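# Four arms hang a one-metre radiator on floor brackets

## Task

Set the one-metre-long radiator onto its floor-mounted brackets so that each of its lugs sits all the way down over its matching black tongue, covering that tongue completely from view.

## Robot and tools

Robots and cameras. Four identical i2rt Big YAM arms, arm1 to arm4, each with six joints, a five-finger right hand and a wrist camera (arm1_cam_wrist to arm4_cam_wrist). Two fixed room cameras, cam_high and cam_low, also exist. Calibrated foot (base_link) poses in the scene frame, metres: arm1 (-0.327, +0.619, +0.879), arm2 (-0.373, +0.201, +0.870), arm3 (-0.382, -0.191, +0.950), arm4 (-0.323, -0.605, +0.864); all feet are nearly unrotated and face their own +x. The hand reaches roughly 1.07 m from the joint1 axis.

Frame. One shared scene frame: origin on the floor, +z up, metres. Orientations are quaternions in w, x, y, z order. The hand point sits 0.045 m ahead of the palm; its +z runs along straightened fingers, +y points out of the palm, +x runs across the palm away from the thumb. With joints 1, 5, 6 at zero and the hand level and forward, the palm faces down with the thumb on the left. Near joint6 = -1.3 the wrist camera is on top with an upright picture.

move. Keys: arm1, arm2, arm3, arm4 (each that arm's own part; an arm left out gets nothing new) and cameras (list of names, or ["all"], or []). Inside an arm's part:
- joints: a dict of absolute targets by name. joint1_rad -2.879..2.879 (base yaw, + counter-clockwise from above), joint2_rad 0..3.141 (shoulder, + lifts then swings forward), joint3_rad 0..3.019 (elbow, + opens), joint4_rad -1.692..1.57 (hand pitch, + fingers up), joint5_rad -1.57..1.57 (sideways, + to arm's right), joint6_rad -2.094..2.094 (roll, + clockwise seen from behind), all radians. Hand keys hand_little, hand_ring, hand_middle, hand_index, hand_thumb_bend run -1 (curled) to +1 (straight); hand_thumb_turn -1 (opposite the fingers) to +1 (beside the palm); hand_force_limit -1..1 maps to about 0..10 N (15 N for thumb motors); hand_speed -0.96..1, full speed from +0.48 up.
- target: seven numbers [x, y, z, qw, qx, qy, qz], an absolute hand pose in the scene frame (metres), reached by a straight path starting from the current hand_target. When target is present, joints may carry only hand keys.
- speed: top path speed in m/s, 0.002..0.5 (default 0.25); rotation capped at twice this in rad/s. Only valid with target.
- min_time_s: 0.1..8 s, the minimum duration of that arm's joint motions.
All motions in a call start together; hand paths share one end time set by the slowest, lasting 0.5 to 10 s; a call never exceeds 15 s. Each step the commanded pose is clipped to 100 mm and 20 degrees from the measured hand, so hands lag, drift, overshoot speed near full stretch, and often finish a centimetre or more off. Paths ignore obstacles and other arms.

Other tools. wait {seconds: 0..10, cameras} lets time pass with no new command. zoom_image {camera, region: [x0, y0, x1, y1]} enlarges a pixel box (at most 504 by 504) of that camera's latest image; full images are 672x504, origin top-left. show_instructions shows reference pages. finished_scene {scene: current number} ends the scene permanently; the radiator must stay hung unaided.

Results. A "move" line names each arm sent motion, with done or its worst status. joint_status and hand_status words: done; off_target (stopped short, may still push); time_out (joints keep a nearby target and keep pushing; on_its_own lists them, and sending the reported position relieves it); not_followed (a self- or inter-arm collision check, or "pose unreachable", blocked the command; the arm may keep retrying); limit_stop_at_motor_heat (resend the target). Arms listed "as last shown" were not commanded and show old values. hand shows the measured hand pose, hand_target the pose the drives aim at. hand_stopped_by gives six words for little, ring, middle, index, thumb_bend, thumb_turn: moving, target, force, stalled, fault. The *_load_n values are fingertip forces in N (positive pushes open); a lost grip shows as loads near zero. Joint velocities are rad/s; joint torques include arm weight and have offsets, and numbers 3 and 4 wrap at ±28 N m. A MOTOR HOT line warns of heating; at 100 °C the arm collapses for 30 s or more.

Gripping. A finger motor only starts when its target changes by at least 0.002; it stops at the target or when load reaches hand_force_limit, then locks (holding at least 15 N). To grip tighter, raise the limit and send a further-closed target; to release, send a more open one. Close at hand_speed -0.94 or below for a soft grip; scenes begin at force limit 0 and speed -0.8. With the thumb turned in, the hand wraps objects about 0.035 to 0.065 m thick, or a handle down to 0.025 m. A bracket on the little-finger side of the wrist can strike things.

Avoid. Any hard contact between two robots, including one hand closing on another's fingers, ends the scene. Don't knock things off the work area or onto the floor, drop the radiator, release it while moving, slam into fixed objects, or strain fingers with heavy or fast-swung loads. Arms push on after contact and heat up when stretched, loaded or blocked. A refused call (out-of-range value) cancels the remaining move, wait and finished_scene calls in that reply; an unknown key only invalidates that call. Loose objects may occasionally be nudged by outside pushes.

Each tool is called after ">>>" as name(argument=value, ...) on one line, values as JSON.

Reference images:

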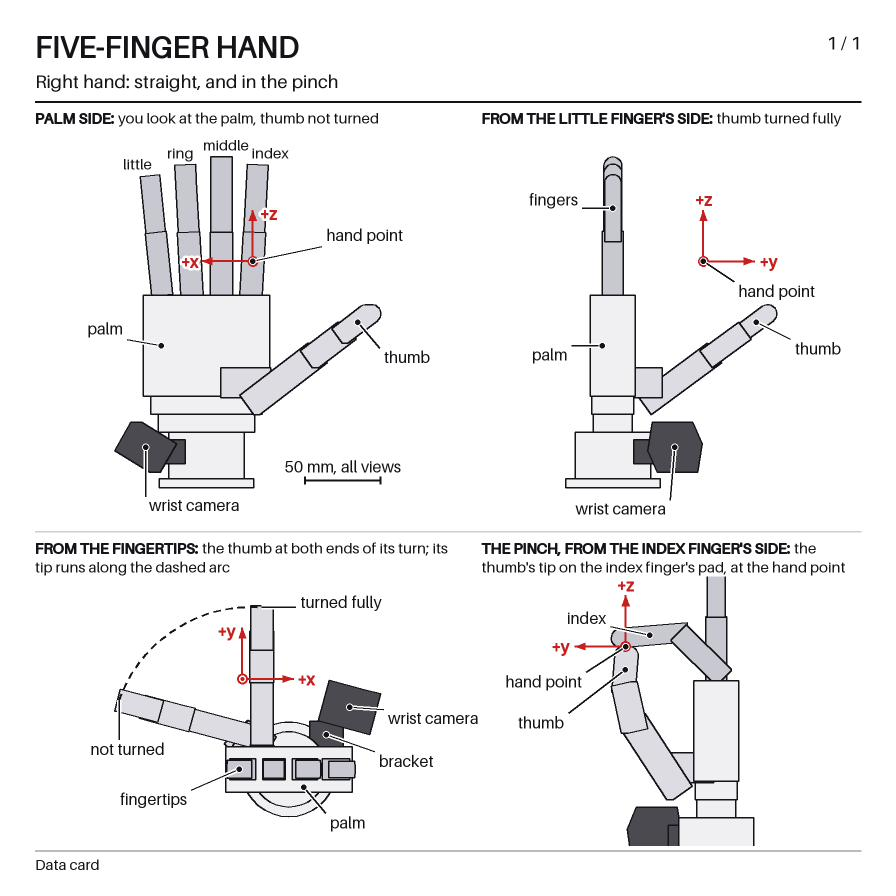

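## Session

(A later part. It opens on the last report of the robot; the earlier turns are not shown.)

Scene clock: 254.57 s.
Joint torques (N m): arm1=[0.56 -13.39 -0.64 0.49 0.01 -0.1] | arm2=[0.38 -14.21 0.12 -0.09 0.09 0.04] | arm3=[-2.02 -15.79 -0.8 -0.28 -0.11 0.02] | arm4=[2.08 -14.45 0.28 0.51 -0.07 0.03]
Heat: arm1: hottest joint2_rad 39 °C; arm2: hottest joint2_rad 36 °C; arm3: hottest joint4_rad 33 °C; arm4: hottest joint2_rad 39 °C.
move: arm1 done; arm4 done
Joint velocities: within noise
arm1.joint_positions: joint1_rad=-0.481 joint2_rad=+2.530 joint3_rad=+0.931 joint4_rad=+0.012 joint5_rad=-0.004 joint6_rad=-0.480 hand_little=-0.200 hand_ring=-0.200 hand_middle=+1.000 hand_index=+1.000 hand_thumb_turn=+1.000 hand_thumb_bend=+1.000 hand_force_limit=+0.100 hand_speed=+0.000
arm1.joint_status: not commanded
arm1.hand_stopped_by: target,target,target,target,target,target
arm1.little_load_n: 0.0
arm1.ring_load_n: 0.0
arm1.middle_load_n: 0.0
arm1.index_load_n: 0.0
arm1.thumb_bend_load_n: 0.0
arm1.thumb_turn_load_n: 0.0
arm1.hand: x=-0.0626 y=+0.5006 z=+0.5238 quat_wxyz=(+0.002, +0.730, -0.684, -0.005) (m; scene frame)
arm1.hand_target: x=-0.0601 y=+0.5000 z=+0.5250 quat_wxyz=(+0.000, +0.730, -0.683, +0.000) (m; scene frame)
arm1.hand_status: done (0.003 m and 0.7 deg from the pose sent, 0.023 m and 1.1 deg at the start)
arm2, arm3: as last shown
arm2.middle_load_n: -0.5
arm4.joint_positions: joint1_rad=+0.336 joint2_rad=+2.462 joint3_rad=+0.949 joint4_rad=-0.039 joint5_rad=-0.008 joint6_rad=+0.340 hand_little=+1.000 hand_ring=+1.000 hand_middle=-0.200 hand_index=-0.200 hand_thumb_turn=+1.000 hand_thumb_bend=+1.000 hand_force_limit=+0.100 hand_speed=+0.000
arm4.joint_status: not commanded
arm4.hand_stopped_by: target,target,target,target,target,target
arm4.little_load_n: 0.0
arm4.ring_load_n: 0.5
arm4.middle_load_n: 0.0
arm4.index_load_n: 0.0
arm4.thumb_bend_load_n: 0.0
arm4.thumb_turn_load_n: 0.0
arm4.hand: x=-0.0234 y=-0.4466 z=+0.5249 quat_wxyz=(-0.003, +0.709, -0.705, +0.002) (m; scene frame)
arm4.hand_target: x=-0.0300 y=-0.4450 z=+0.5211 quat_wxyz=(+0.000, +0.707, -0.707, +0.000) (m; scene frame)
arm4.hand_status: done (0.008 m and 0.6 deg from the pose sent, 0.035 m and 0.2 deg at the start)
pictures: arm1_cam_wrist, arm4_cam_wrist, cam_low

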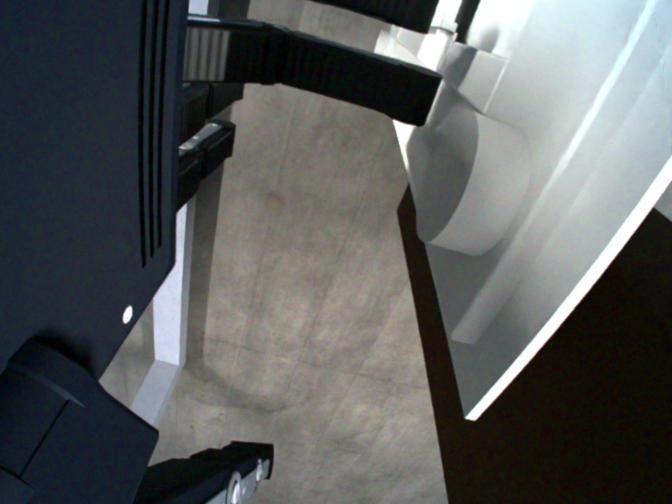

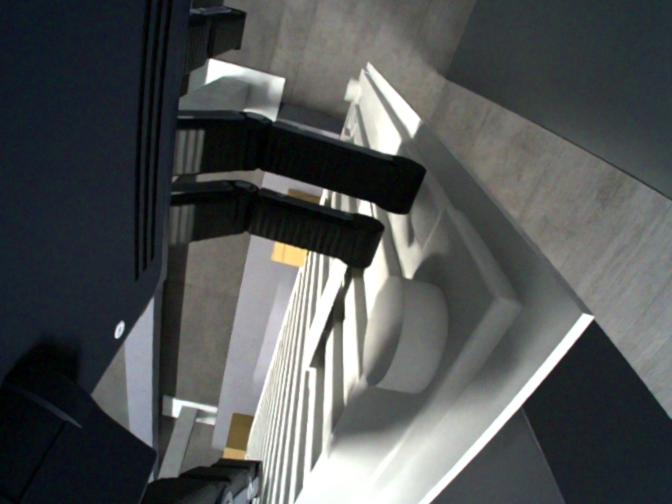

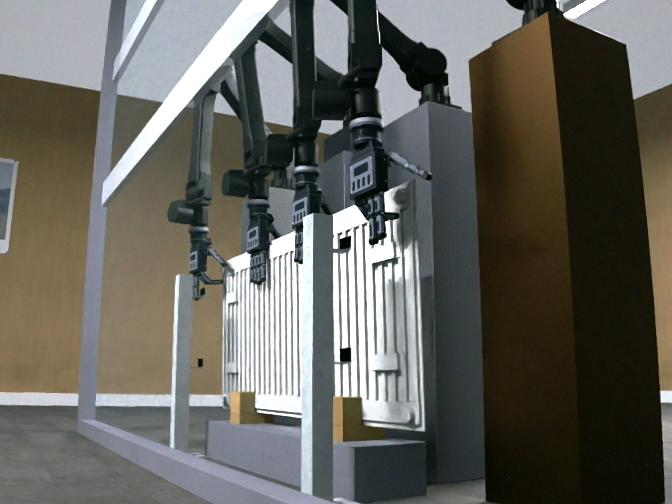

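>>> move(arm1={"target": [-0.085, 0.507, 0.527, 0, 0.7301, -0.6834, 0], "speed": 0.1}, arm4={"target": [-0.048, -0.4315, 0.523, 0, 0.7071, -0.7071, 0], "speed": 0.1}, cameras=["arm1_cam_wrist", "arm4_cam_wrist", "cam_low"])

>>> zoom_image(camera="arm1_cam_wrist", region=[330, 0, 672, 340])

>>> zoom_image(camera="arm4_cam_wrist", region=[290, 60, 672, 440])

>>> zoom_image(camera="cam_low", region=[330, 140, 430, 300])

Scene clock: 259.30 s.
Joint torques (N m): arm1=[-0.32 -12.75 -1.47 0.47 0.01 -0.2] | arm2=[-0.09 -14.45 0.1 -0.13 0.07 0.04] | arm3=[-2.02 -15.79 -0.81 -0.12 -0.11 0.03] | arm4=[2.37 -14.92 -0.8 0.29 -0.26 0.17]
Heat: arm1: hottest joint2_rad 39 °C; arm2: hottest joint2_rad 36 °C; arm3: hottest joint4_rad 33 °C; arm4: hottest joint2_rad 40 °C.
move: arm1 done; arm4 off_target
Joint velocities: within noise
arm1.joint_positions: joint1_rad=-0.481 joint2_rad=+2.530 joint3_rad=+0.868 joint4_rad=+0.081 joint5_rad=-0.005 joint6_rad=-0.482 hand_little=-0.200 hand_ring=-0.200 hand_middle=+1.000 hand_index=+1.000 hand_thumb_turn=+1.000 hand_thumb_bend=+1.000 hand_force_limit=+0.100 hand_speed=+0.000
arm1.joint_status: not commanded
arm1.hand_stopped_by: target,target,target,target,target,target
arm1.little_load_n: 0.0
arm1.ring_load_n: -0.5
arm1.middle_load_n: 0.0
arm1.index_load_n: 0.0
arm1.thumb_bend_load_n: 0.0
arm1.thumb_turn_load_n: 0.0
arm1.hand: x=-0.0827 y=+0.5094 z=+0.5246 quat_wxyz=(+0.001, +0.731, -0.683, -0.002) (m; scene frame)
arm1.hand_target: x=-0.0850 y=+0.5071 z=+0.5270 quat_wxyz=(+0.000, +0.730, -0.683, +0.000) (m; scene frame)
arm1.hand_status: done (0.004 m and 0.3 deg from the pose sent, 0.024 m and 0.7 deg at the start)
arm2, arm3: as last shown
arm2.little_load_n: -0.5
arm2.ring_load_n: 0.5
arm2.middle_load_n: 0.0
arm3.joint_positions: joint1_rad=+0.029 joint2_rad=+2.669 joint3_rad=+0.960 joint4_rad=+0.155 joint5_rad=+0.006 joint6_rad=+0.046 hand_little=+1.000 hand_ring=+1.000 hand_middle=+1.000 hand_index=+1.000 hand_thumb_turn=-1.000 hand_thumb_bend=+0.300 hand_force_limit=+0.100 hand_speed=+0.000
arm3.hand: x=-0.1069 y=-0.1410 z=+0.5416 quat_wxyz=(-0.001, +0.713, -0.702, +0.002) (m; scene frame)
arm3.hand_target: x=-0.1060 y=-0.1440 z=+0.5430 quat_wxyz=(+0.000, +0.709, -0.705, +0.000) (m; scene frame)
arm4.joint_positions: joint1_rad=+0.380 joint2_rad=+2.462 joint3_rad=+0.924 joint4_rad=-0.005 joint5_rad=-0.002 joint6_rad=+0.382 hand_little=+1.000 hand_ring=+1.000 hand_middle=-0.200 hand_index=-0.200 hand_thumb_turn=+1.000 hand_thumb_bend=+1.000 hand_force_limit=+0.100 hand_speed=+0.000
arm4.joint_status: not commanded
arm4.hand_stopped_by: target,target,target,target,target,target
arm4.little_load_n: 0.0
arm4.ring_load_n: 0.0
arm4.middle_load_n: 0.0
arm4.index_load_n: 0.0
arm4.thumb_bend_load_n: 0.0
arm4.thumb_turn_load_n: 0.0
arm4.hand: x=-0.0361 y=-0.4350 z=+0.5239 quat_wxyz=(-0.006, +0.710, -0.704, +0.006) (m; scene frame)
arm4.hand_target: x=-0.0480 y=-0.4318 z=+0.5231 quat_wxyz=(+0.000, +0.707, -0.707, +0.000) (m; scene frame)
arm4.hand_status: off_target (0.012 m and 1.0 deg from the pose sent, 0.029 m and 0.6 deg at the start)
pictures: arm1_cam_wrist, arm4_cam_wrist, cam_low

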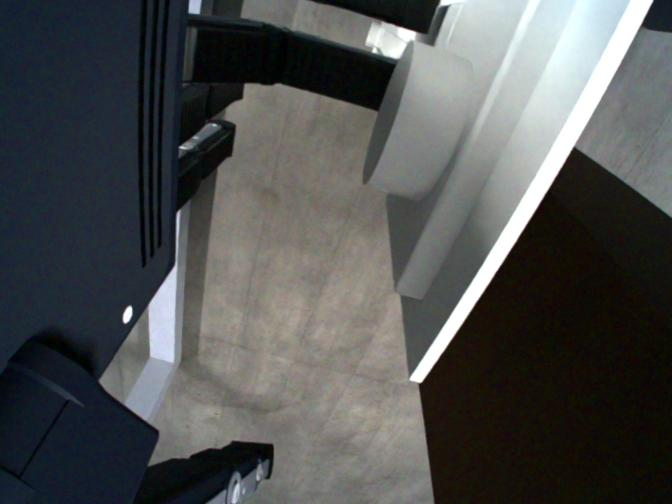

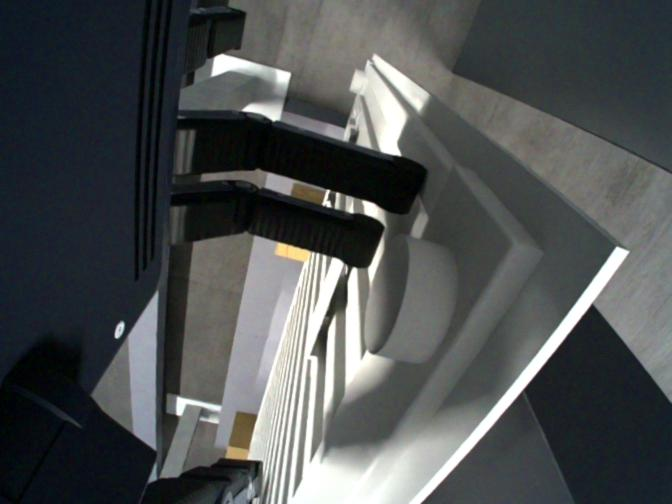

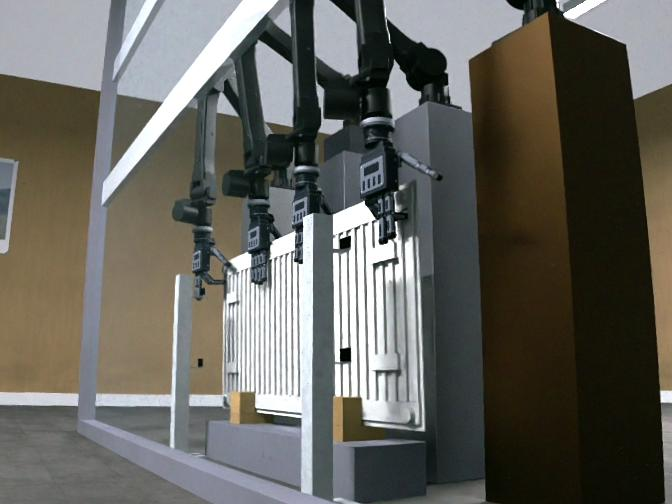

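Scaled by 1.474 from the camera's 672x504 image, which has a finer 960x720 frame.

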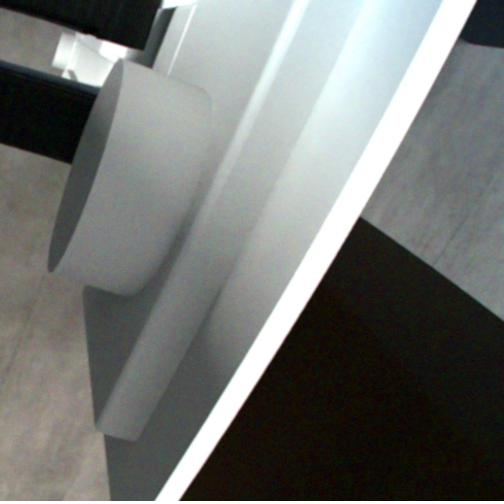

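Scaled by 1.319 from the camera's 672x504 image, which has a finer 960x720 frame.

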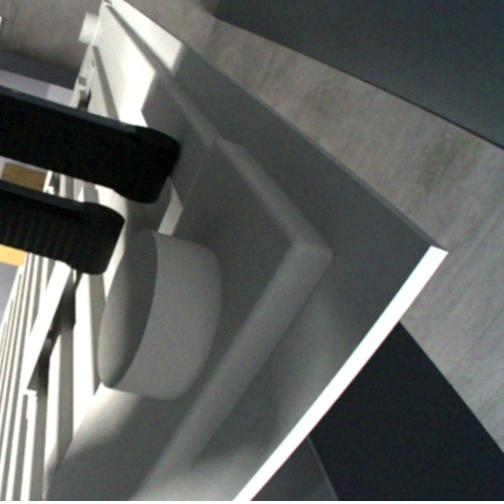

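Scaled by 3.150 from the camera's 672x504 image, which has a finer 960x720 frame.

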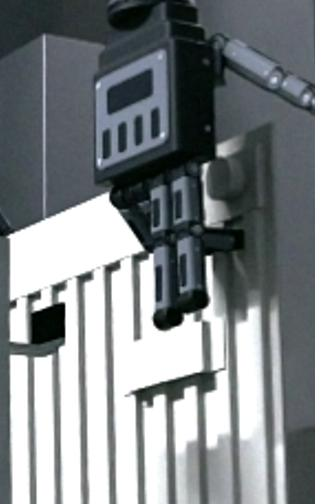

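>>> zoom_image(camera="arm4_cam_wrist", region=[350, 130, 480, 280])

>>> zoom_image(camera="arm1_cam_wrist", region=[350, 0, 500, 150])

>>> zoom_image(camera="cam_low", region=[170, 220, 250, 320])

Scaled by 3.360 from the camera's 672x504 image, which has a finer 960x720 frame.

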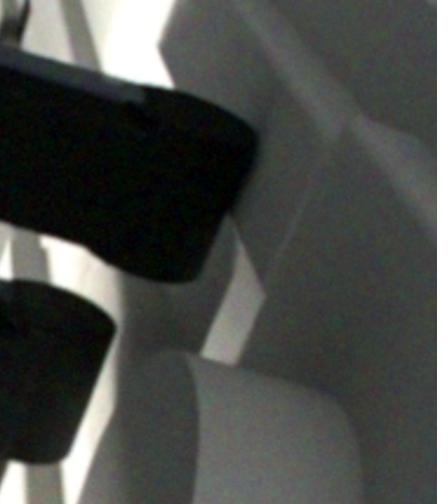

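Scaled by 3.360 from the camera's 672x504 image, which has a finer 960x720 frame.

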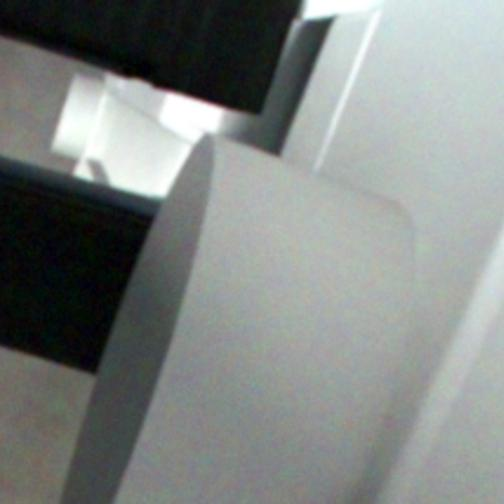

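Scaled by 5.040 from the camera's 672x504 image, which has a finer 960x720 frame.

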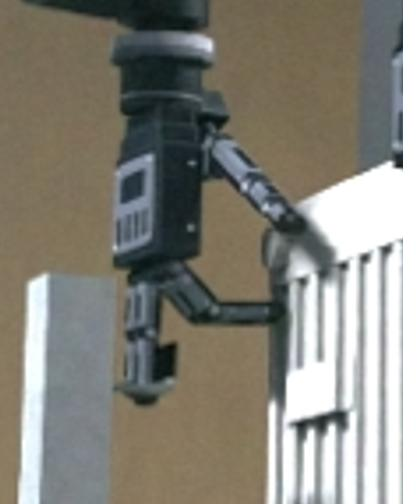

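>>> move(arm4={"joints": {"hand_thumb_bend": 0.2}}, arm1={"target": [-0.100, 0.507, 0.527, 0, 0.7301, -0.6834, 0], "speed": 0.1}, cameras=["arm1_cam_wrist", "arm4_cam_wrist", "cam_low"])

>>> zoom_image(camera="arm4_cam_wrist", region=[290, 60, 672, 440])

>>> zoom_image(camera="cam_low", region=[170, 220, 250, 320])

>>> zoom_image(camera="cam_low", region=[350, 160, 430, 260])

Scene clock: 262.07 s.
Joint torques (N m): arm1=[-1.14 -12.1 -2.03 0.28 0.13 -0.24] | arm2=[0.26 -14.51 0.14 -0.08 0.05 0.05] | arm3=[-2.08 -15.79 -0.8 -0.13 -0.11 0.03] | arm4=[1.9 -14.68 -0.44 0.54 -0.12 0.04]
Heat: arm1: hottest joint2_rad 39 °C; arm2: hottest joint2_rad 36 °C; arm3: hottest joint4_rad 33 °C; arm4: hottest joint2_rad 40 °C.
move: arm1 done; arm4 done
Joint velocities: within noise
arm1.joint_positions: joint1_rad=-0.491 joint2_rad=+2.530 joint3_rad=+0.840 joint4_rad=+0.123 joint5_rad=-0.008 joint6_rad=-0.496 hand_little=-0.200 hand_ring=-0.200 hand_middle=+1.000 hand_index=+1.000 hand_thumb_turn=+1.000 hand_thumb_bend=+1.000 hand_force_limit=+0.100 hand_speed=+0.000
arm1.joint_status: not commanded
arm1.hand_stopped_by: target,target,target,target,target,target
arm1.little_load_n: 0.0
arm1.ring_load_n: 1.0
arm1.middle_load_n: 0.0
arm1.index_load_n: 0.0
arm1.thumb_bend_load_n: 0.0
arm1.thumb_turn_load_n: 0.0
arm1.hand: x=-0.0903 y=+0.5097 z=+0.5248 quat_wxyz=(-0.003, +0.732, -0.681, +0.004) (m; scene frame)
arm1.hand_target: x=-0.0999 y=+0.5074 z=+0.5270 quat_wxyz=(+0.000, +0.730, -0.683, +0.000) (m; scene frame)
arm1.hand_status: done (0.010 m and 0.6 deg from the pose sent, 0.018 m and 0.3 deg at the start)
arm2, arm3: as last shown
arm2.little_load_n: 0.0
arm2.ring_load_n: 0.0
arm3.thumb_bend_load_n: -0.5
arm4.joint_positions: joint1_rad=+0.384 joint2_rad=+2.462 joint3_rad=+0.917 joint4_rad=-0.005 joint5_rad=-0.004 joint6_rad=+0.390 hand_little=+1.000 hand_ring=+1.000 hand_middle=-0.200 hand_index=-0.200 hand_thumb_turn=+1.000 hand_thumb_bend=+0.200 hand_force_limit=+0.100 hand_speed=+0.000
arm4.joint_status: all done
arm4.hand_stopped_by: target,target,target,target,target,target
arm4.little_load_n: 0.0
arm4.ring_load_n: 0.0
arm4.middle_load_n: 0.5
arm4.index_load_n: 0.0
arm4.thumb_bend_load_n: 0.0
arm4.thumb_turn_load_n: 0.0
arm4.hand: x=-0.0405 y=-0.4342 z=+0.5242 quat_wxyz=(-0.003, +0.709, -0.705, +0.004) (m; scene frame)
arm4.hand_target: x=-0.0479 y=-0.4319 z=+0.5231 quat_wxyz=(+0.000, +0.707, -0.707, +0.000) (m; scene frame)
arm4.hand_status: not commanded
pictures: arm1_cam_wrist, arm4_cam_wrist, cam_low

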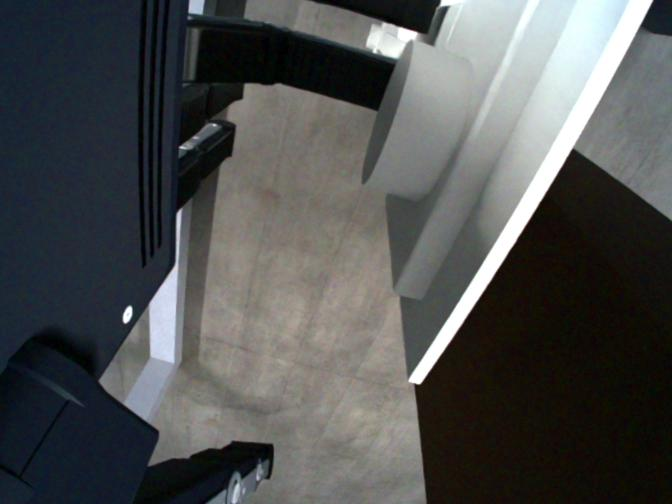

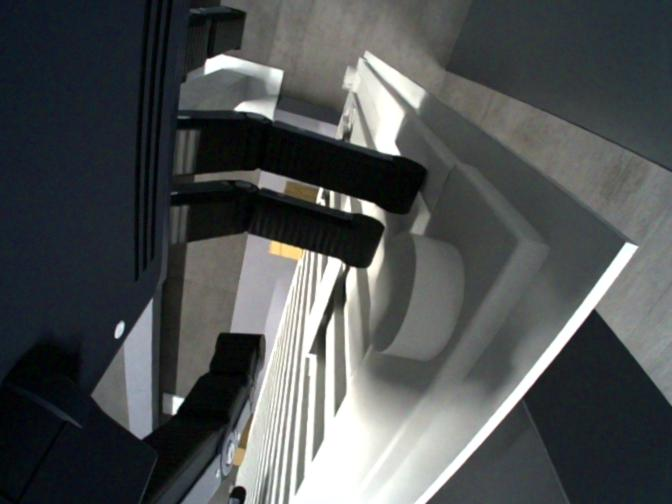

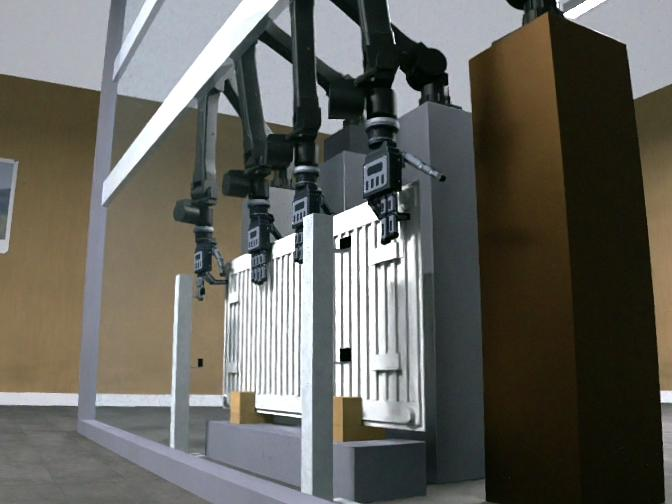

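Scaled by 1.319 from the camera's 672x504 image, which has a finer 960x720 frame.

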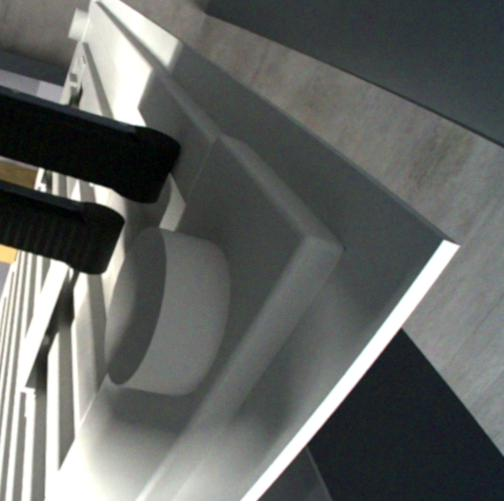

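Scaled by 5.040 from the camera's 672x504 image, which has a finer 960x720 frame.

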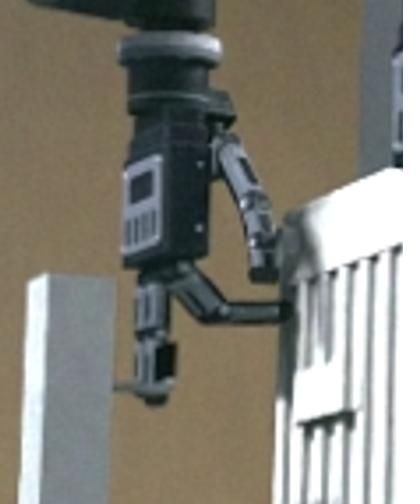

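Scaled by 5.040 from the camera's 672x504 image, which has a finer 960x720 frame.

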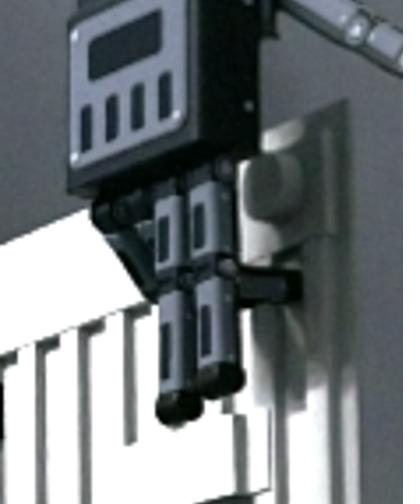

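>>> move(arm4={"joints": {"hand_thumb_bend": 0.6}, "target": [-0.062, -0.4315, 0.522, 0, 0.7071, -0.7071, 0], "speed": 0.1}, arm1={"target": [-0.100, 0.5035, 0.530, 0, 0.7301, -0.6834, 0], "speed": 0.1}, cameras=["arm1_cam_wrist", "arm4_cam_wrist", "cam_low"])

>>> zoom_image(camera="arm4_cam_wrist", region=[290, 60, 672, 440])

>>> zoom_image(camera="cam_low", region=[170, 220, 250, 320])

Scene clock: 263.97 s.
Joint torques (N m): arm1=[-1.67 -12.86 -2.19 -0.01 0.29 -0.32] | arm2=[-0.15 -14.1 0.13 -0.08 0.08 0.05] | arm3=[-2.02 -15.85 -0.81 -0.13 -0.11 0.03] | arm4=[2.96 -14.51 -1.43 0.24 -0.28 0.15]
Heat: arm1: hottest joint2_rad 39 °C; arm2: hottest joint2_rad 36 °C; arm3: hottest joint4_rad 33 °C; arm4: hottest joint2_rad 40 °C.
move: arm1 off_target; arm4 off_target
Joint velocities: within noise
arm1.joint_positions: joint1_rad=-0.496 joint2_rad=+2.530 joint3_rad=+0.840 joint4_rad=+0.123 joint5_rad=-0.013 joint6_rad=-0.500 hand_little=-0.200 hand_ring=-0.200 hand_middle=+1.000 hand_index=+1.000 hand_thumb_turn=+1.000 hand_thumb_bend=+1.000 hand_force_limit=+0.100 hand_speed=+0.000
arm1.joint_status: not commanded
arm1.hand_stopped_by: target,target,target,target,target,target
arm1.little_load_n: 0.0
arm1.ring_load_n: 0.5
arm1.middle_load_n: 0.0
arm1.index_load_n: 0.0
arm1.thumb_bend_load_n: 0.0
arm1.thumb_turn_load_n: 0.0
arm1.hand: x=-0.0906 y=+0.5092 z=+0.5248 quat_wxyz=(-0.005, +0.732, -0.682, +0.003) (m; scene frame)
arm1.hand_target: x=-0.1000 y=+0.5040 z=+0.5298 quat_wxyz=(+0.000, +0.730, -0.683, +0.000) (m; scene frame)
arm1.hand_status: off_target (0.012 m and 0.7 deg from the pose sent, 0.013 m and 0.6 deg at the start)
arm2, arm3: as last shown
arm2.little_load_n: -0.5
arm2.thumb_bend_load_n: -0.5
arm3.thumb_bend_load_n: 0.0
arm4.joint_positions: joint1_rad=+0.391 joint2_rad=+2.462 joint3_rad=+0.898 joint4_rad=+0.032 joint5_rad=+0.000 joint6_rad=+0.397 hand_little=+1.000 hand_ring=+1.000 hand_middle=-0.200 hand_index=-0.200 hand_thumb_turn=+1.000 hand_thumb_bend=+0.600 hand_force_limit=+0.100 hand_speed=+0.000
arm4.joint_status: all done
arm4.hand_stopped_by: target,target,target,target,target,target
arm4.little_load_n: 0.0
arm4.ring_load_n: 0.5
arm4.middle_load_n: -1.0
arm4.index_load_n: 0.0
arm4.thumb_bend_load_n: 0.0
arm4.thumb_turn_load_n: 0.0
arm4.hand: x=-0.0437 y=-0.4336 z=+0.5233 quat_wxyz=(-0.011, +0.709, -0.705, +0.009) (m; scene frame)
arm4.hand_target: x=-0.0618 y=-0.4321 z=+0.5222 quat_wxyz=(+0.000, +0.707, -0.707, +0.000) (m; scene frame)
arm4.hand_status: off_target (0.018 m and 1.6 deg from the pose sent, 0.022 m and 0.6 deg at the start)
pictures: arm1_cam_wrist, arm4_cam_wrist, cam_low

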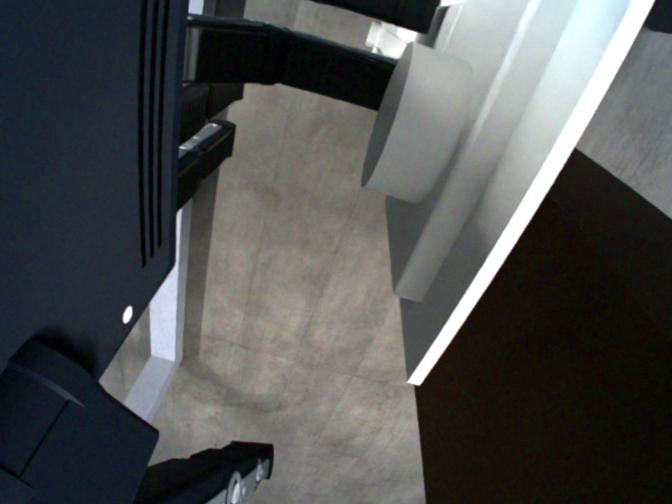

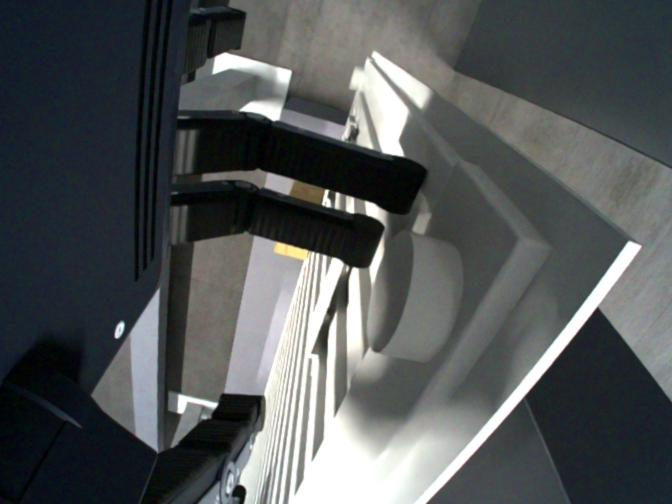

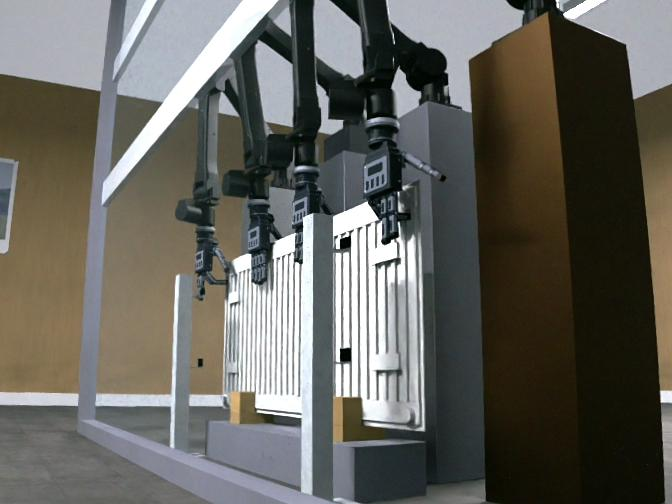

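Scaled by 1.319 from the camera's 672x504 image, which has a finer 960x720 frame.

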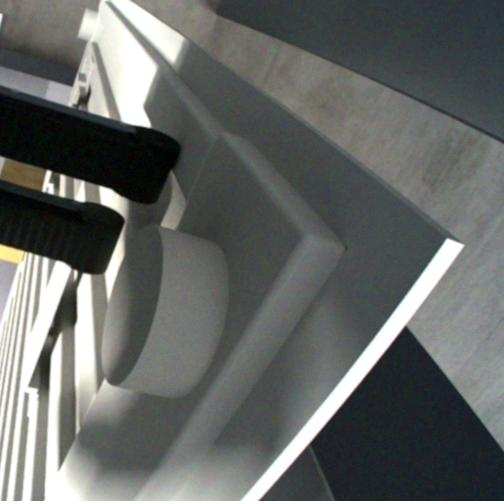

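Scaled by 5.040 from the camera's 672x504 image, which has a finer 960x720 frame.

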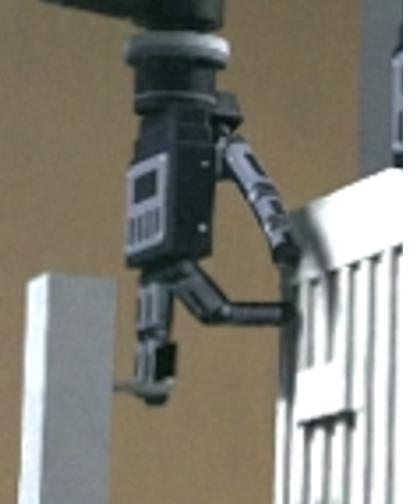

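>>> zoom_image(camera="arm4_cam_wrist", region=[340, 130, 470, 280])

>>> zoom_image(camera="cam_low", region=[205, 245, 245, 295])

Scaled by 3.360 from the camera's 672x504 image, which has a finer 960x720 frame.

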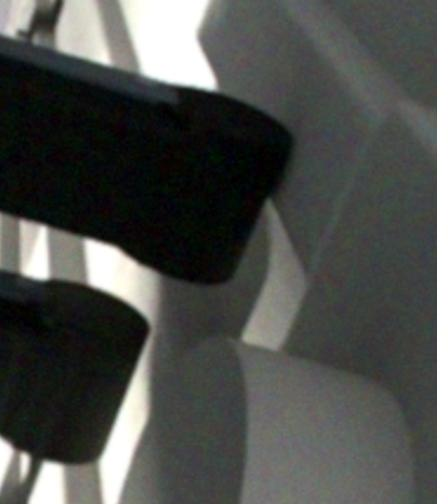

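Scaled by 10.080 from the camera's 672x504 image, which has a finer 960x720 frame.

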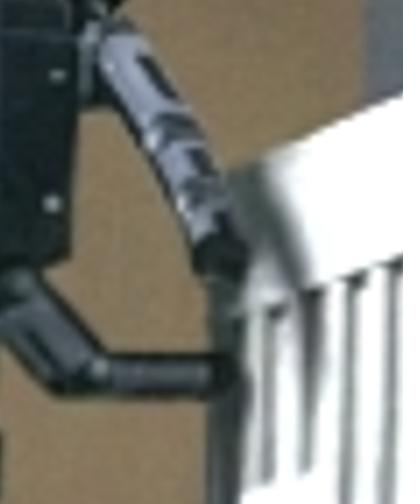

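>>> move(arm4={"target": [-0.058, -0.4315, 0.562, 0, 0.7071, -0.7071, 0], "speed": 0.1}, arm1={"target": [-0.098, 0.5035, 0.562, 0, 0.7301, -0.6834, 0], "speed": 0.1}, cameras=["arm1_cam_wrist", "arm4_cam_wrist", "cam_low"])

>>> zoom_image(camera="arm4_cam_wrist", region=[290, 60, 672, 440])

>>> zoom_image(camera="cam_low", region=[170, 220, 250, 320])

>>> zoom_image(camera="cam_low", region=[350, 160, 430, 260])

Scene clock: 266.37 s.
Joint torques (N m): arm1=[-0.97 -17.2 -3.79 -1.22 0.48 -0.14] | arm2=[0.15 -14.51 0.1 -0.09 0.08 0.04] | arm3=[-2.02 -15.79 -0.83 -0.13 -0.11 0.03] | arm4=[2.43 -18.08 -1.77 -1.4 -0.51 0.06]
Heat: arm1: hottest joint2_rad 39 °C; arm2: hottest joint2_rad 36 °C; arm3: hottest joint4_rad 33 °C; arm4: hottest joint2_rad 40 °C.
move: arm1 off_target; arm4 off_target
Joint velocities: within noise
arm1.joint_positions: joint1_rad=-0.501 joint2_rad=+2.495 joint3_rad=+0.818 joint4_rad=+0.107 joint5_rad=-0.018 joint6_rad=-0.513 hand_little=-0.200 hand_ring=-0.198 hand_middle=+1.000 hand_index=+1.000 hand_thumb_turn=+1.000 hand_thumb_bend=+1.000 hand_force_limit=+0.100 hand_speed=+0.000
arm1.joint_status: not commanded
arm1.hand_stopped_by: target,target,target,target,target,target
arm1.little_load_n: 0.0
arm1.ring_load_n: 18.0
arm1.middle_load_n: 0.0
arm1.index_load_n: 0.5
arm1.thumb_bend_load_n: 0.0
arm1.thumb_turn_load_n: 0.0
arm1.hand: x=-0.0930 y=+0.5088 z=+0.5365 quat_wxyz=(-0.007, +0.734, -0.679, +0.001) (m; scene frame)
arm1.hand_target: x=-0.0985 y=+0.5042 z=+0.5594 quat_wxyz=(+0.000, +0.730, -0.683, +0.000) (m; scene frame)
arm1.hand_status: off_target (0.027 m and 1.1 deg from the pose sent, 0.038 m and 0.7 deg at the start)
arm2, arm3: as last shown
arm2.little_load_n: 0.0
arm2.index_load_n: -0.5
arm2.thumb_bend_load_n: 0.0
arm3.thumb_bend_load_n: -0.5
arm4.joint_positions: joint1_rad=+0.395 joint2_rad=+2.385 joint3_rad=+0.858 joint4_rad=+0.001 joint5_rad=+0.006 joint6_rad=+0.406 hand_little=+1.000 hand_ring=+1.000 hand_middle=-0.198 hand_index=-0.200 hand_thumb_turn=+1.000 hand_thumb_bend=+0.600 hand_force_limit=+0.100 hand_speed=+0.000
arm4.joint_status: not commanded
arm4.hand_stopped_by: target,target,target,target,target,target
arm4.little_load_n: 0.0
arm4.ring_load_n: 0.0
arm4.middle_load_n: 13.5
arm4.index_load_n: 0.0
arm4.thumb_bend_load_n: 0.0
arm4.thumb_turn_load_n: 0.0
arm4.hand: x=-0.0434 y=-0.4327 z=+0.5483 quat_wxyz=(-0.012, +0.707, -0.707, +0.012) (m; scene frame)
arm4.hand_target: x=-0.0578 y=-0.4317 z=+0.5609 quat_wxyz=(+0.000, +0.707, -0.707, +0.000) (m; scene frame)
arm4.hand_status: off_target (0.020 m and 2.0 deg from the pose sent, 0.041 m and 1.6 deg at the start)
pictures: arm1_cam_wrist, arm4_cam_wrist, cam_low

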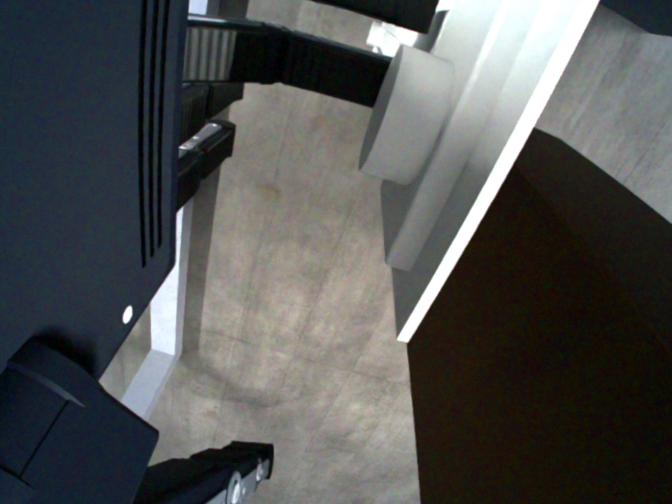

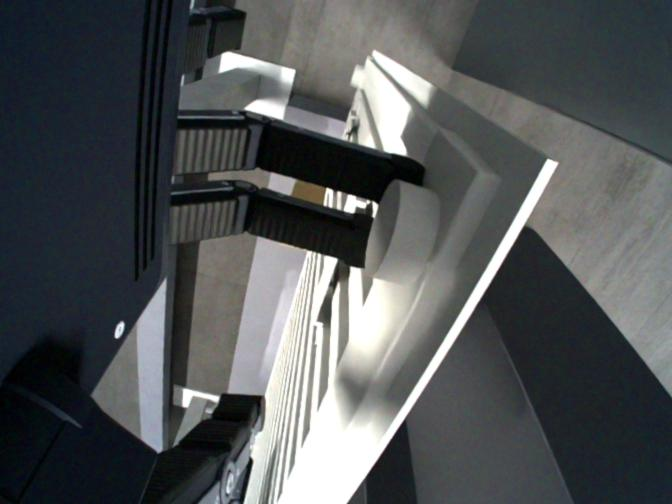

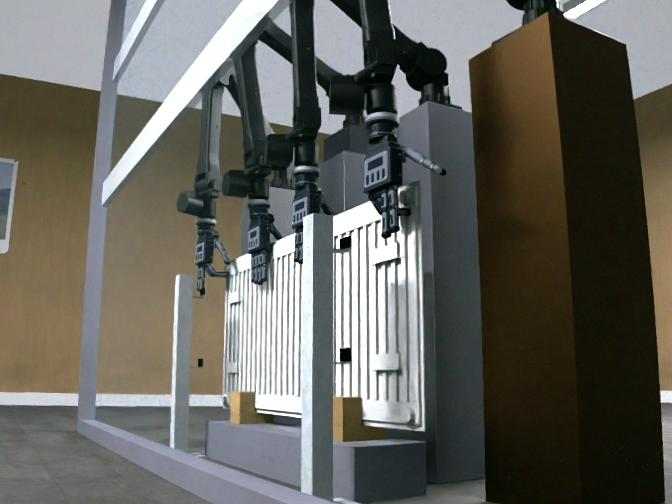

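Scaled by 1.319 from the camera's 672x504 image, which has a finer 960x720 frame.

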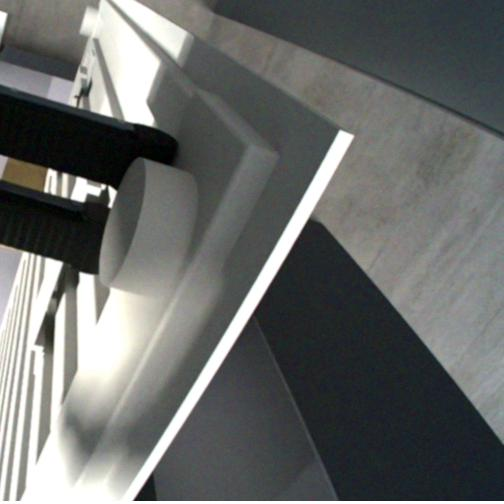

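Scaled by 5.040 from the camera's 672x504 image, which has a finer 960x720 frame.

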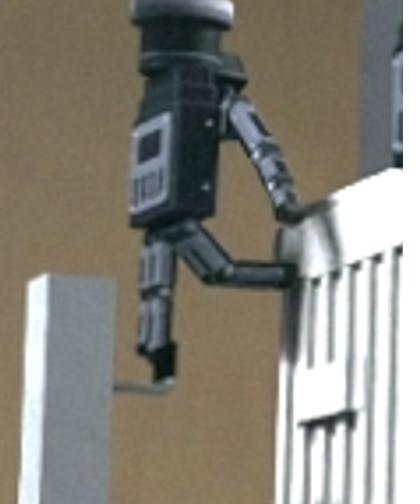

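Scaled by 5.040 from the camera's 672x504 image, which has a finer 960x720 frame.

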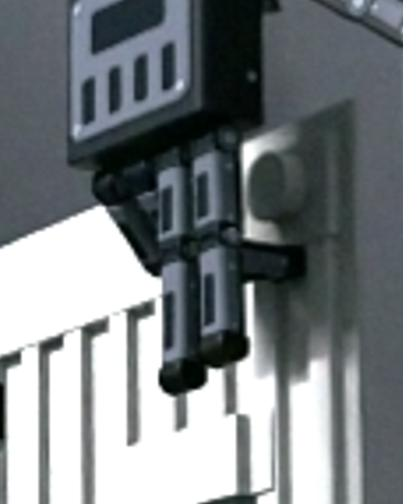

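>>> move(arm4={"target": [-0.058, -0.437, 0.535, 0, 0.7071, -0.7071, 0], "speed": 0.1}, arm1={"target": [-0.098, 0.508, 0.525, 0, 0.7301, -0.6834, 0], "speed": 0.1}, cameras=[])

>>> move(arm4={"target": [-0.056, -0.4385, 0.570, 0, 0.7071, -0.7071, 0], "speed": 0.1}, arm1={"target": [-0.098, 0.509, 0.570, 0, 0.7301, -0.6834, 0], "speed": 0.1}, cameras=["arm1_cam_wrist", "arm4_cam_wrist", "cam_low"])

Scene clock: 268.10 s.
Joint torques (N m): arm1=[0.09 -10.75 -0.85 0.36 0.2 -0.03] | arm2=[0.03 -14.33 0.1 -0.14 0.08 0.05] | arm3=[-2.02 -15.79 -0.81 -0.13 -0.11 0.03] | arm4=[1.55 -11.52 0.14 0.24 -0.2 -0.17]
Heat: arm1: hottest joint2_rad 39 °C; arm2: hottest joint2_rad 36 °C; arm3: hottest joint4_rad 33 °C; arm4: hottest joint2_rad 40 °C.
move: arm1 done; arm4 off_target
Joint velocities: within noise
arm1.joint_positions: joint1_rad=-0.501 joint2_rad=+2.514 joint3_rad=+0.831 joint4_rad=+0.119 joint5_rad=-0.010 joint6_rad=-0.511 hand_little=-0.200 hand_ring=-0.200 hand_middle=+1.000 hand_index=+1.000 hand_thumb_turn=+1.000 hand_thumb_bend=+1.000 hand_force_limit=+0.100 hand_speed=+0.000
arm1.joint_status: not commanded
arm1.hand_stopped_by: target,target,target,target,target,target
arm1.little_load_n: 0.5
arm1.ring_load_n: -1.5
arm1.middle_load_n: 0.0
arm1.index_load_n: 0.0
arm1.thumb_bend_load_n: 0.0
arm1.thumb_turn_load_n: 0.0
arm1.hand: x=-0.0909 y=+0.5064 z=+0.5296 quat_wxyz=(-0.005, +0.734, -0.680, +0.005) (m; scene frame)
arm1.hand_target: x=-0.0980 y=+0.5081 z=+0.5252 quat_wxyz=(+0.000, +0.730, -0.683, +0.000) (m; scene frame)
arm1.hand_status: done (0.009 m and 1.0 deg from the pose sent, 0.013 m and 1.1 deg at the start)
arm2, arm3: as last shown
arm2.index_load_n: 0.0
arm3.thumb_bend_load_n: 0.0
arm4.joint_positions: joint1_rad=+0.395 joint2_rad=+2.399 joint3_rad=+0.863 joint4_rad=+0.008 joint5_rad=-0.003 joint6_rad=+0.406 hand_little=+1.000 hand_ring=+1.000 hand_middle=-0.200 hand_index=-0.200 hand_thumb_turn=+1.000 hand_thumb_bend=+0.600 hand_force_limit=+0.100 hand_speed=+0.000
arm4.joint_status: not commanded
arm4.hand_stopped_by: target,target,target,target,target,target
arm4.little_load_n: 0.0
arm4.ring_load_n: 0.0
arm4.middle_load_n: -1.0
arm4.index_load_n: 0.0
arm4.thumb_bend_load_n: 0.0
arm4.thumb_turn_load_n: -0.5
arm4.hand: x=-0.0445 y=-0.4316 z=+0.5443 quat_wxyz=(-0.013, +0.707, -0.707, +0.008) (m; scene frame)
arm4.hand_target: x=-0.0582 y=-0.4371 z=+0.5356 quat_wxyz=(+0.000, +0.707, -0.707, +0.000) (m; scene frame)
arm4.hand_status: off_target (0.017 m and 1.8 deg from the pose sent, 0.020 m and 2.0 deg at the start)
pictures: none
No camera images: "cameras" was empty.

Scene clock: 269.07 s.
Joint torques (N m): arm1=[0.21 -18.37 -4.77 -1.57 0.39 -0.02] | arm2=[0.21 -14.21 0.2 -0.01 0.08 0.05] | arm3=[-2.08 -15.79 -0.83 -0.12 -0.11 0.03] | arm4=[0.03 -19.02 -2.65 -1.77 -0.44 -0.23]
Heat: arm1: hottest joint2_rad 39 °C; arm2: hottest joint2_rad 36 °C; arm3: hottest joint4_rad 33 °C; arm4: hottest joint2_rad 40 °C.
move: arm1 off_target; arm4 off_target
Joint velocities: within noise
arm1.joint_positions: joint1_rad=-0.501 joint2_rad=+2.492 joint3_rad=+0.813 joint4_rad=+0.114 joint5_rad=-0.016 joint6_rad=-0.511 hand_little=-0.200 hand_ring=-0.198 hand_middle=+1.000 hand_index=+1.000 hand_thumb_turn=+1.000 hand_thumb_bend=+1.000 hand_force_limit=+0.100 hand_speed=+0.000
arm1.joint_status: not commanded
arm1.hand_stopped_by: target,target,target,target,target,target
arm1.little_load_n: 0.0
arm1.ring_load_n: 24.0
arm1.middle_load_n: -0.5
arm1.index_load_n: 0.0
arm1.thumb_bend_load_n: 0.0
arm1.thumb_turn_load_n: 0.0
arm1.hand: x=-0.0926 y=+0.5084 z=+0.5372 quat_wxyz=(-0.007, +0.734, -0.680, +0.004) (m; scene frame)
arm1.hand_target: x=-0.0988 y=+0.5095 z=+0.5658 quat_wxyz=(+0.000, +0.730, -0.683, +0.000) (m; scene frame)
arm1.hand_status: off_target (0.033 m and 1.1 deg from the pose sent, 0.041 m and 1.0 deg at the start)
arm2, arm3: as last shown
arm4.joint_positions: joint1_rad=+0.395 joint2_rad=+2.385 joint3_rad=+0.856 joint4_rad=+0.001 joint5_rad=+0.005 joint6_rad=+0.406 hand_little=+1.000 hand_ring=+1.000 hand_middle=-0.198 hand_index=-0.200 hand_thumb_turn=+1.000 hand_thumb_bend=+0.600 hand_force_limit=+0.100 hand_speed=+0.000
arm4.joint_status: not commanded
arm4.hand_stopped_by: target,target,target,target,target,target
arm4.little_load_n: 0.0
arm4.ring_load_n: 0.0
arm4.middle_load_n: 15.0
arm4.index_load_n: 0.0
arm4.thumb_bend_load_n: 0.0
arm4.thumb_turn_load_n: 0.0
arm4.hand: x=-0.0441 y=-0.4329 z=+0.5486 quat_wxyz=(-0.012, +0.707, -0.707, +0.012) (m; scene frame)
arm4.hand_target: x=-0.0563 y=-0.4383 z=+0.5679 quat_wxyz=(+0.000, +0.707, -0.707, +0.000) (m; scene frame)
arm4.hand_status: off_target (0.025 m and 1.9 deg from the pose sent, 0.029 m and 1.8 deg at the start)
pictures: arm1_cam_wrist, arm4_cam_wrist, cam_low

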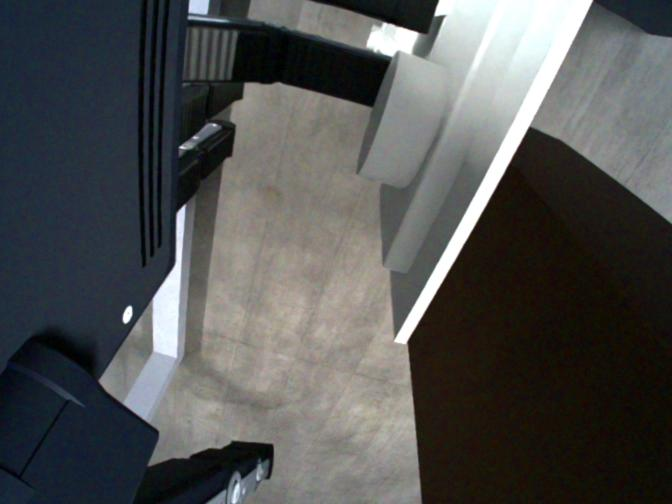

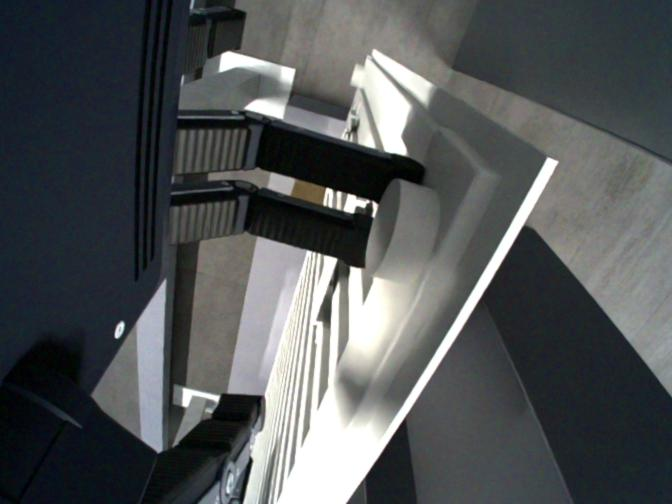

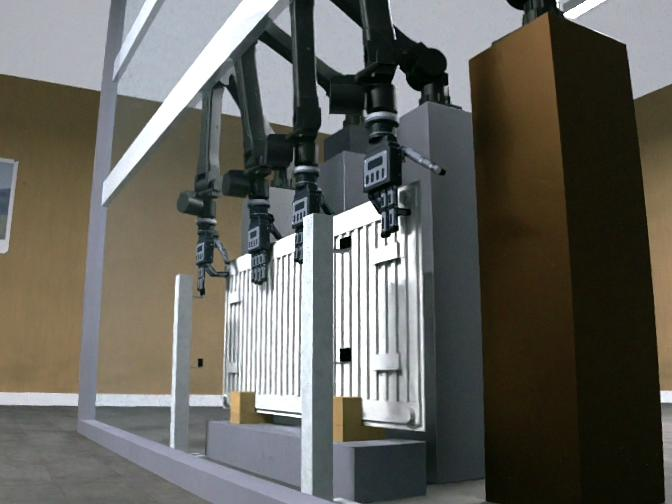

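>>> move(arm4={"joints": {"hand_index": -0.4, "hand_force_limit": 0.7, "hand_speed": -0.8}}, arm1={"joints": {"hand_little": -0.4, "hand_force_limit": 0.7, "hand_speed": -0.8}}, cameras=[])

Scene clock: 270.93 s.
Joint torques (N m): arm1=[0.21 -18.37 -4.71 -1.54 0.41 0.03] | arm2=[0.26 -14.45 0.16 -0.1 0.08 0.06] | arm3=[-2.02 -15.79 -0.81 -0.13 -0.11 0.03] | arm4=[0.26 -18.67 -2.61 -1.76 -0.51 -0.15]
Heat: arm1: hottest joint2_rad 39 °C; arm2: hottest joint2_rad 36 °C; arm3: hottest joint4_rad 33 °C; arm4: hottest joint2_rad 40 °C.
move: arm1 done; arm4 off_target
Joint velocities: within noise
arm1.joint_positions: joint1_rad=-0.501 joint2_rad=+2.492 joint3_rad=+0.813 joint4_rad=+0.114 joint5_rad=-0.016 joint6_rad=-0.513 hand_little=-0.400 hand_ring=-0.198 hand_middle=+1.000 hand_index=+1.000 hand_thumb_turn=+1.000 hand_thumb_bend=+1.000 hand_force_limit=+0.700 hand_speed=-0.800
arm1.joint_status: all done
arm1.hand_stopped_by: target,target,target,target,target,target
arm1.little_load_n: 0.0
arm1.ring_load_n: 24.5
arm1.middle_load_n: 0.0
arm1.index_load_n: 0.0
arm1.thumb_bend_load_n: 0.0
arm1.thumb_turn_load_n: 0.0
arm1.hand: x=-0.0931 y=+0.5085 z=+0.5373 quat_wxyz=(-0.007, +0.734, -0.679, +0.003) (m; scene frame)
arm1.hand_target: x=-0.0989 y=+0.5096 z=+0.5658 quat_wxyz=(+0.000, +0.730, -0.683, +0.000) (m; scene frame)
arm1.hand_status: not commanded
arm2.joint_positions: joint1_rad=-0.277 joint2_rad=+2.421 joint3_rad=+0.799 joint4_rad=+0.057 joint5_rad=-0.001 joint6_rad=-0.335 hand_little=+1.000 hand_ring=+1.000 hand_middle=+1.000 hand_index=+1.000 hand_thumb_turn=-1.000 hand_thumb_bend=+0.300 hand_force_limit=+0.100 hand_speed=+0.000
arm2.joint_status: not commanded
arm2.hand_stopped_by: target,target,target,target,target,target
arm2.little_load_n: 0.0
arm2.ring_load_n: 0.0
arm2.middle_load_n: 0.0
arm2.index_load_n: 0.0
arm2.thumb_bend_load_n: 0.0
arm2.thumb_turn_load_n: 0.0
arm2.hand: x=-0.1144 y=+0.1373 z=+0.5495 quat_wxyz=(-0.002, +0.728, -0.686, +0.003) (m; scene frame)
arm2.hand_target: x=-0.1149 y=+0.1390 z=+0.5500 quat_wxyz=(+0.000, +0.731, -0.682, +0.000) (m; scene frame)
arm2.hand_status: not commanded
arm3.joint_positions: joint1_rad=+0.029 joint2_rad=+2.669 joint3_rad=+0.960 joint4_rad=+0.155 joint5_rad=+0.006 joint6_rad=+0.046 hand_little=+1.000 hand_ring=+1.000 hand_middle=+1.000 hand_index=+1.000 hand_thumb_turn=-1.000 hand_thumb_bend=+0.300 hand_force_limit=+0.100 hand_speed=+0.000
arm3.joint_status: not commanded
arm3.hand_stopped_by: target,target,target,target,target,target
arm3.little_load_n: 0.0
arm3.ring_load_n: 0.0
arm3.middle_load_n: 0.0
arm3.index_load_n: 0.0
arm3.thumb_bend_load_n: 0.0
arm3.thumb_turn_load_n: 0.0
arm3.hand: x=-0.1069 y=-0.1410 z=+0.5416 quat_wxyz=(-0.001, +0.713, -0.702, +0.002) (m; scene frame)
arm3.hand_target: x=-0.1060 y=-0.1440 z=+0.5430 quat_wxyz=(+0.000, +0.709, -0.705, +0.000) (m; scene frame)
arm3.hand_status: not commanded
arm4.joint_positions: joint1_rad=+0.395 joint2_rad=+2.385 joint3_rad=+0.856 joint4_rad=+0.001 joint5_rad=+0.005 joint6_rad=+0.406 hand_little=+1.000 hand_ring=+1.000 hand_middle=-0.198 hand_index=-0.267 hand_thumb_turn=+1.000 hand_thumb_bend=+0.600 hand_force_limit=+0.700 hand_speed=-0.800
arm4.joint_status: hand_index off_target (ended at -0.267, target -0.400); the others done
arm4.hand_stopped_by: target,target,target,force,target,target
arm4.little_load_n: 0.0
arm4.ring_load_n: 0.0
arm4.middle_load_n: 12.5
arm4.index_load_n: 13.0
arm4.thumb_bend_load_n: 0.0
arm4.thumb_turn_load_n: 0.0
arm4.hand: x=-0.0441 y=-0.4329 z=+0.5486 quat_wxyz=(-0.012, +0.707, -0.707, +0.012) (m; scene frame)
arm4.hand_target: x=-0.0563 y=-0.4383 z=+0.5679 quat_wxyz=(+0.000, +0.707, -0.707, +0.000) (m; scene frame)
arm4.hand_status: not commanded
pictures: none
No camera images: "cameras" was empty.


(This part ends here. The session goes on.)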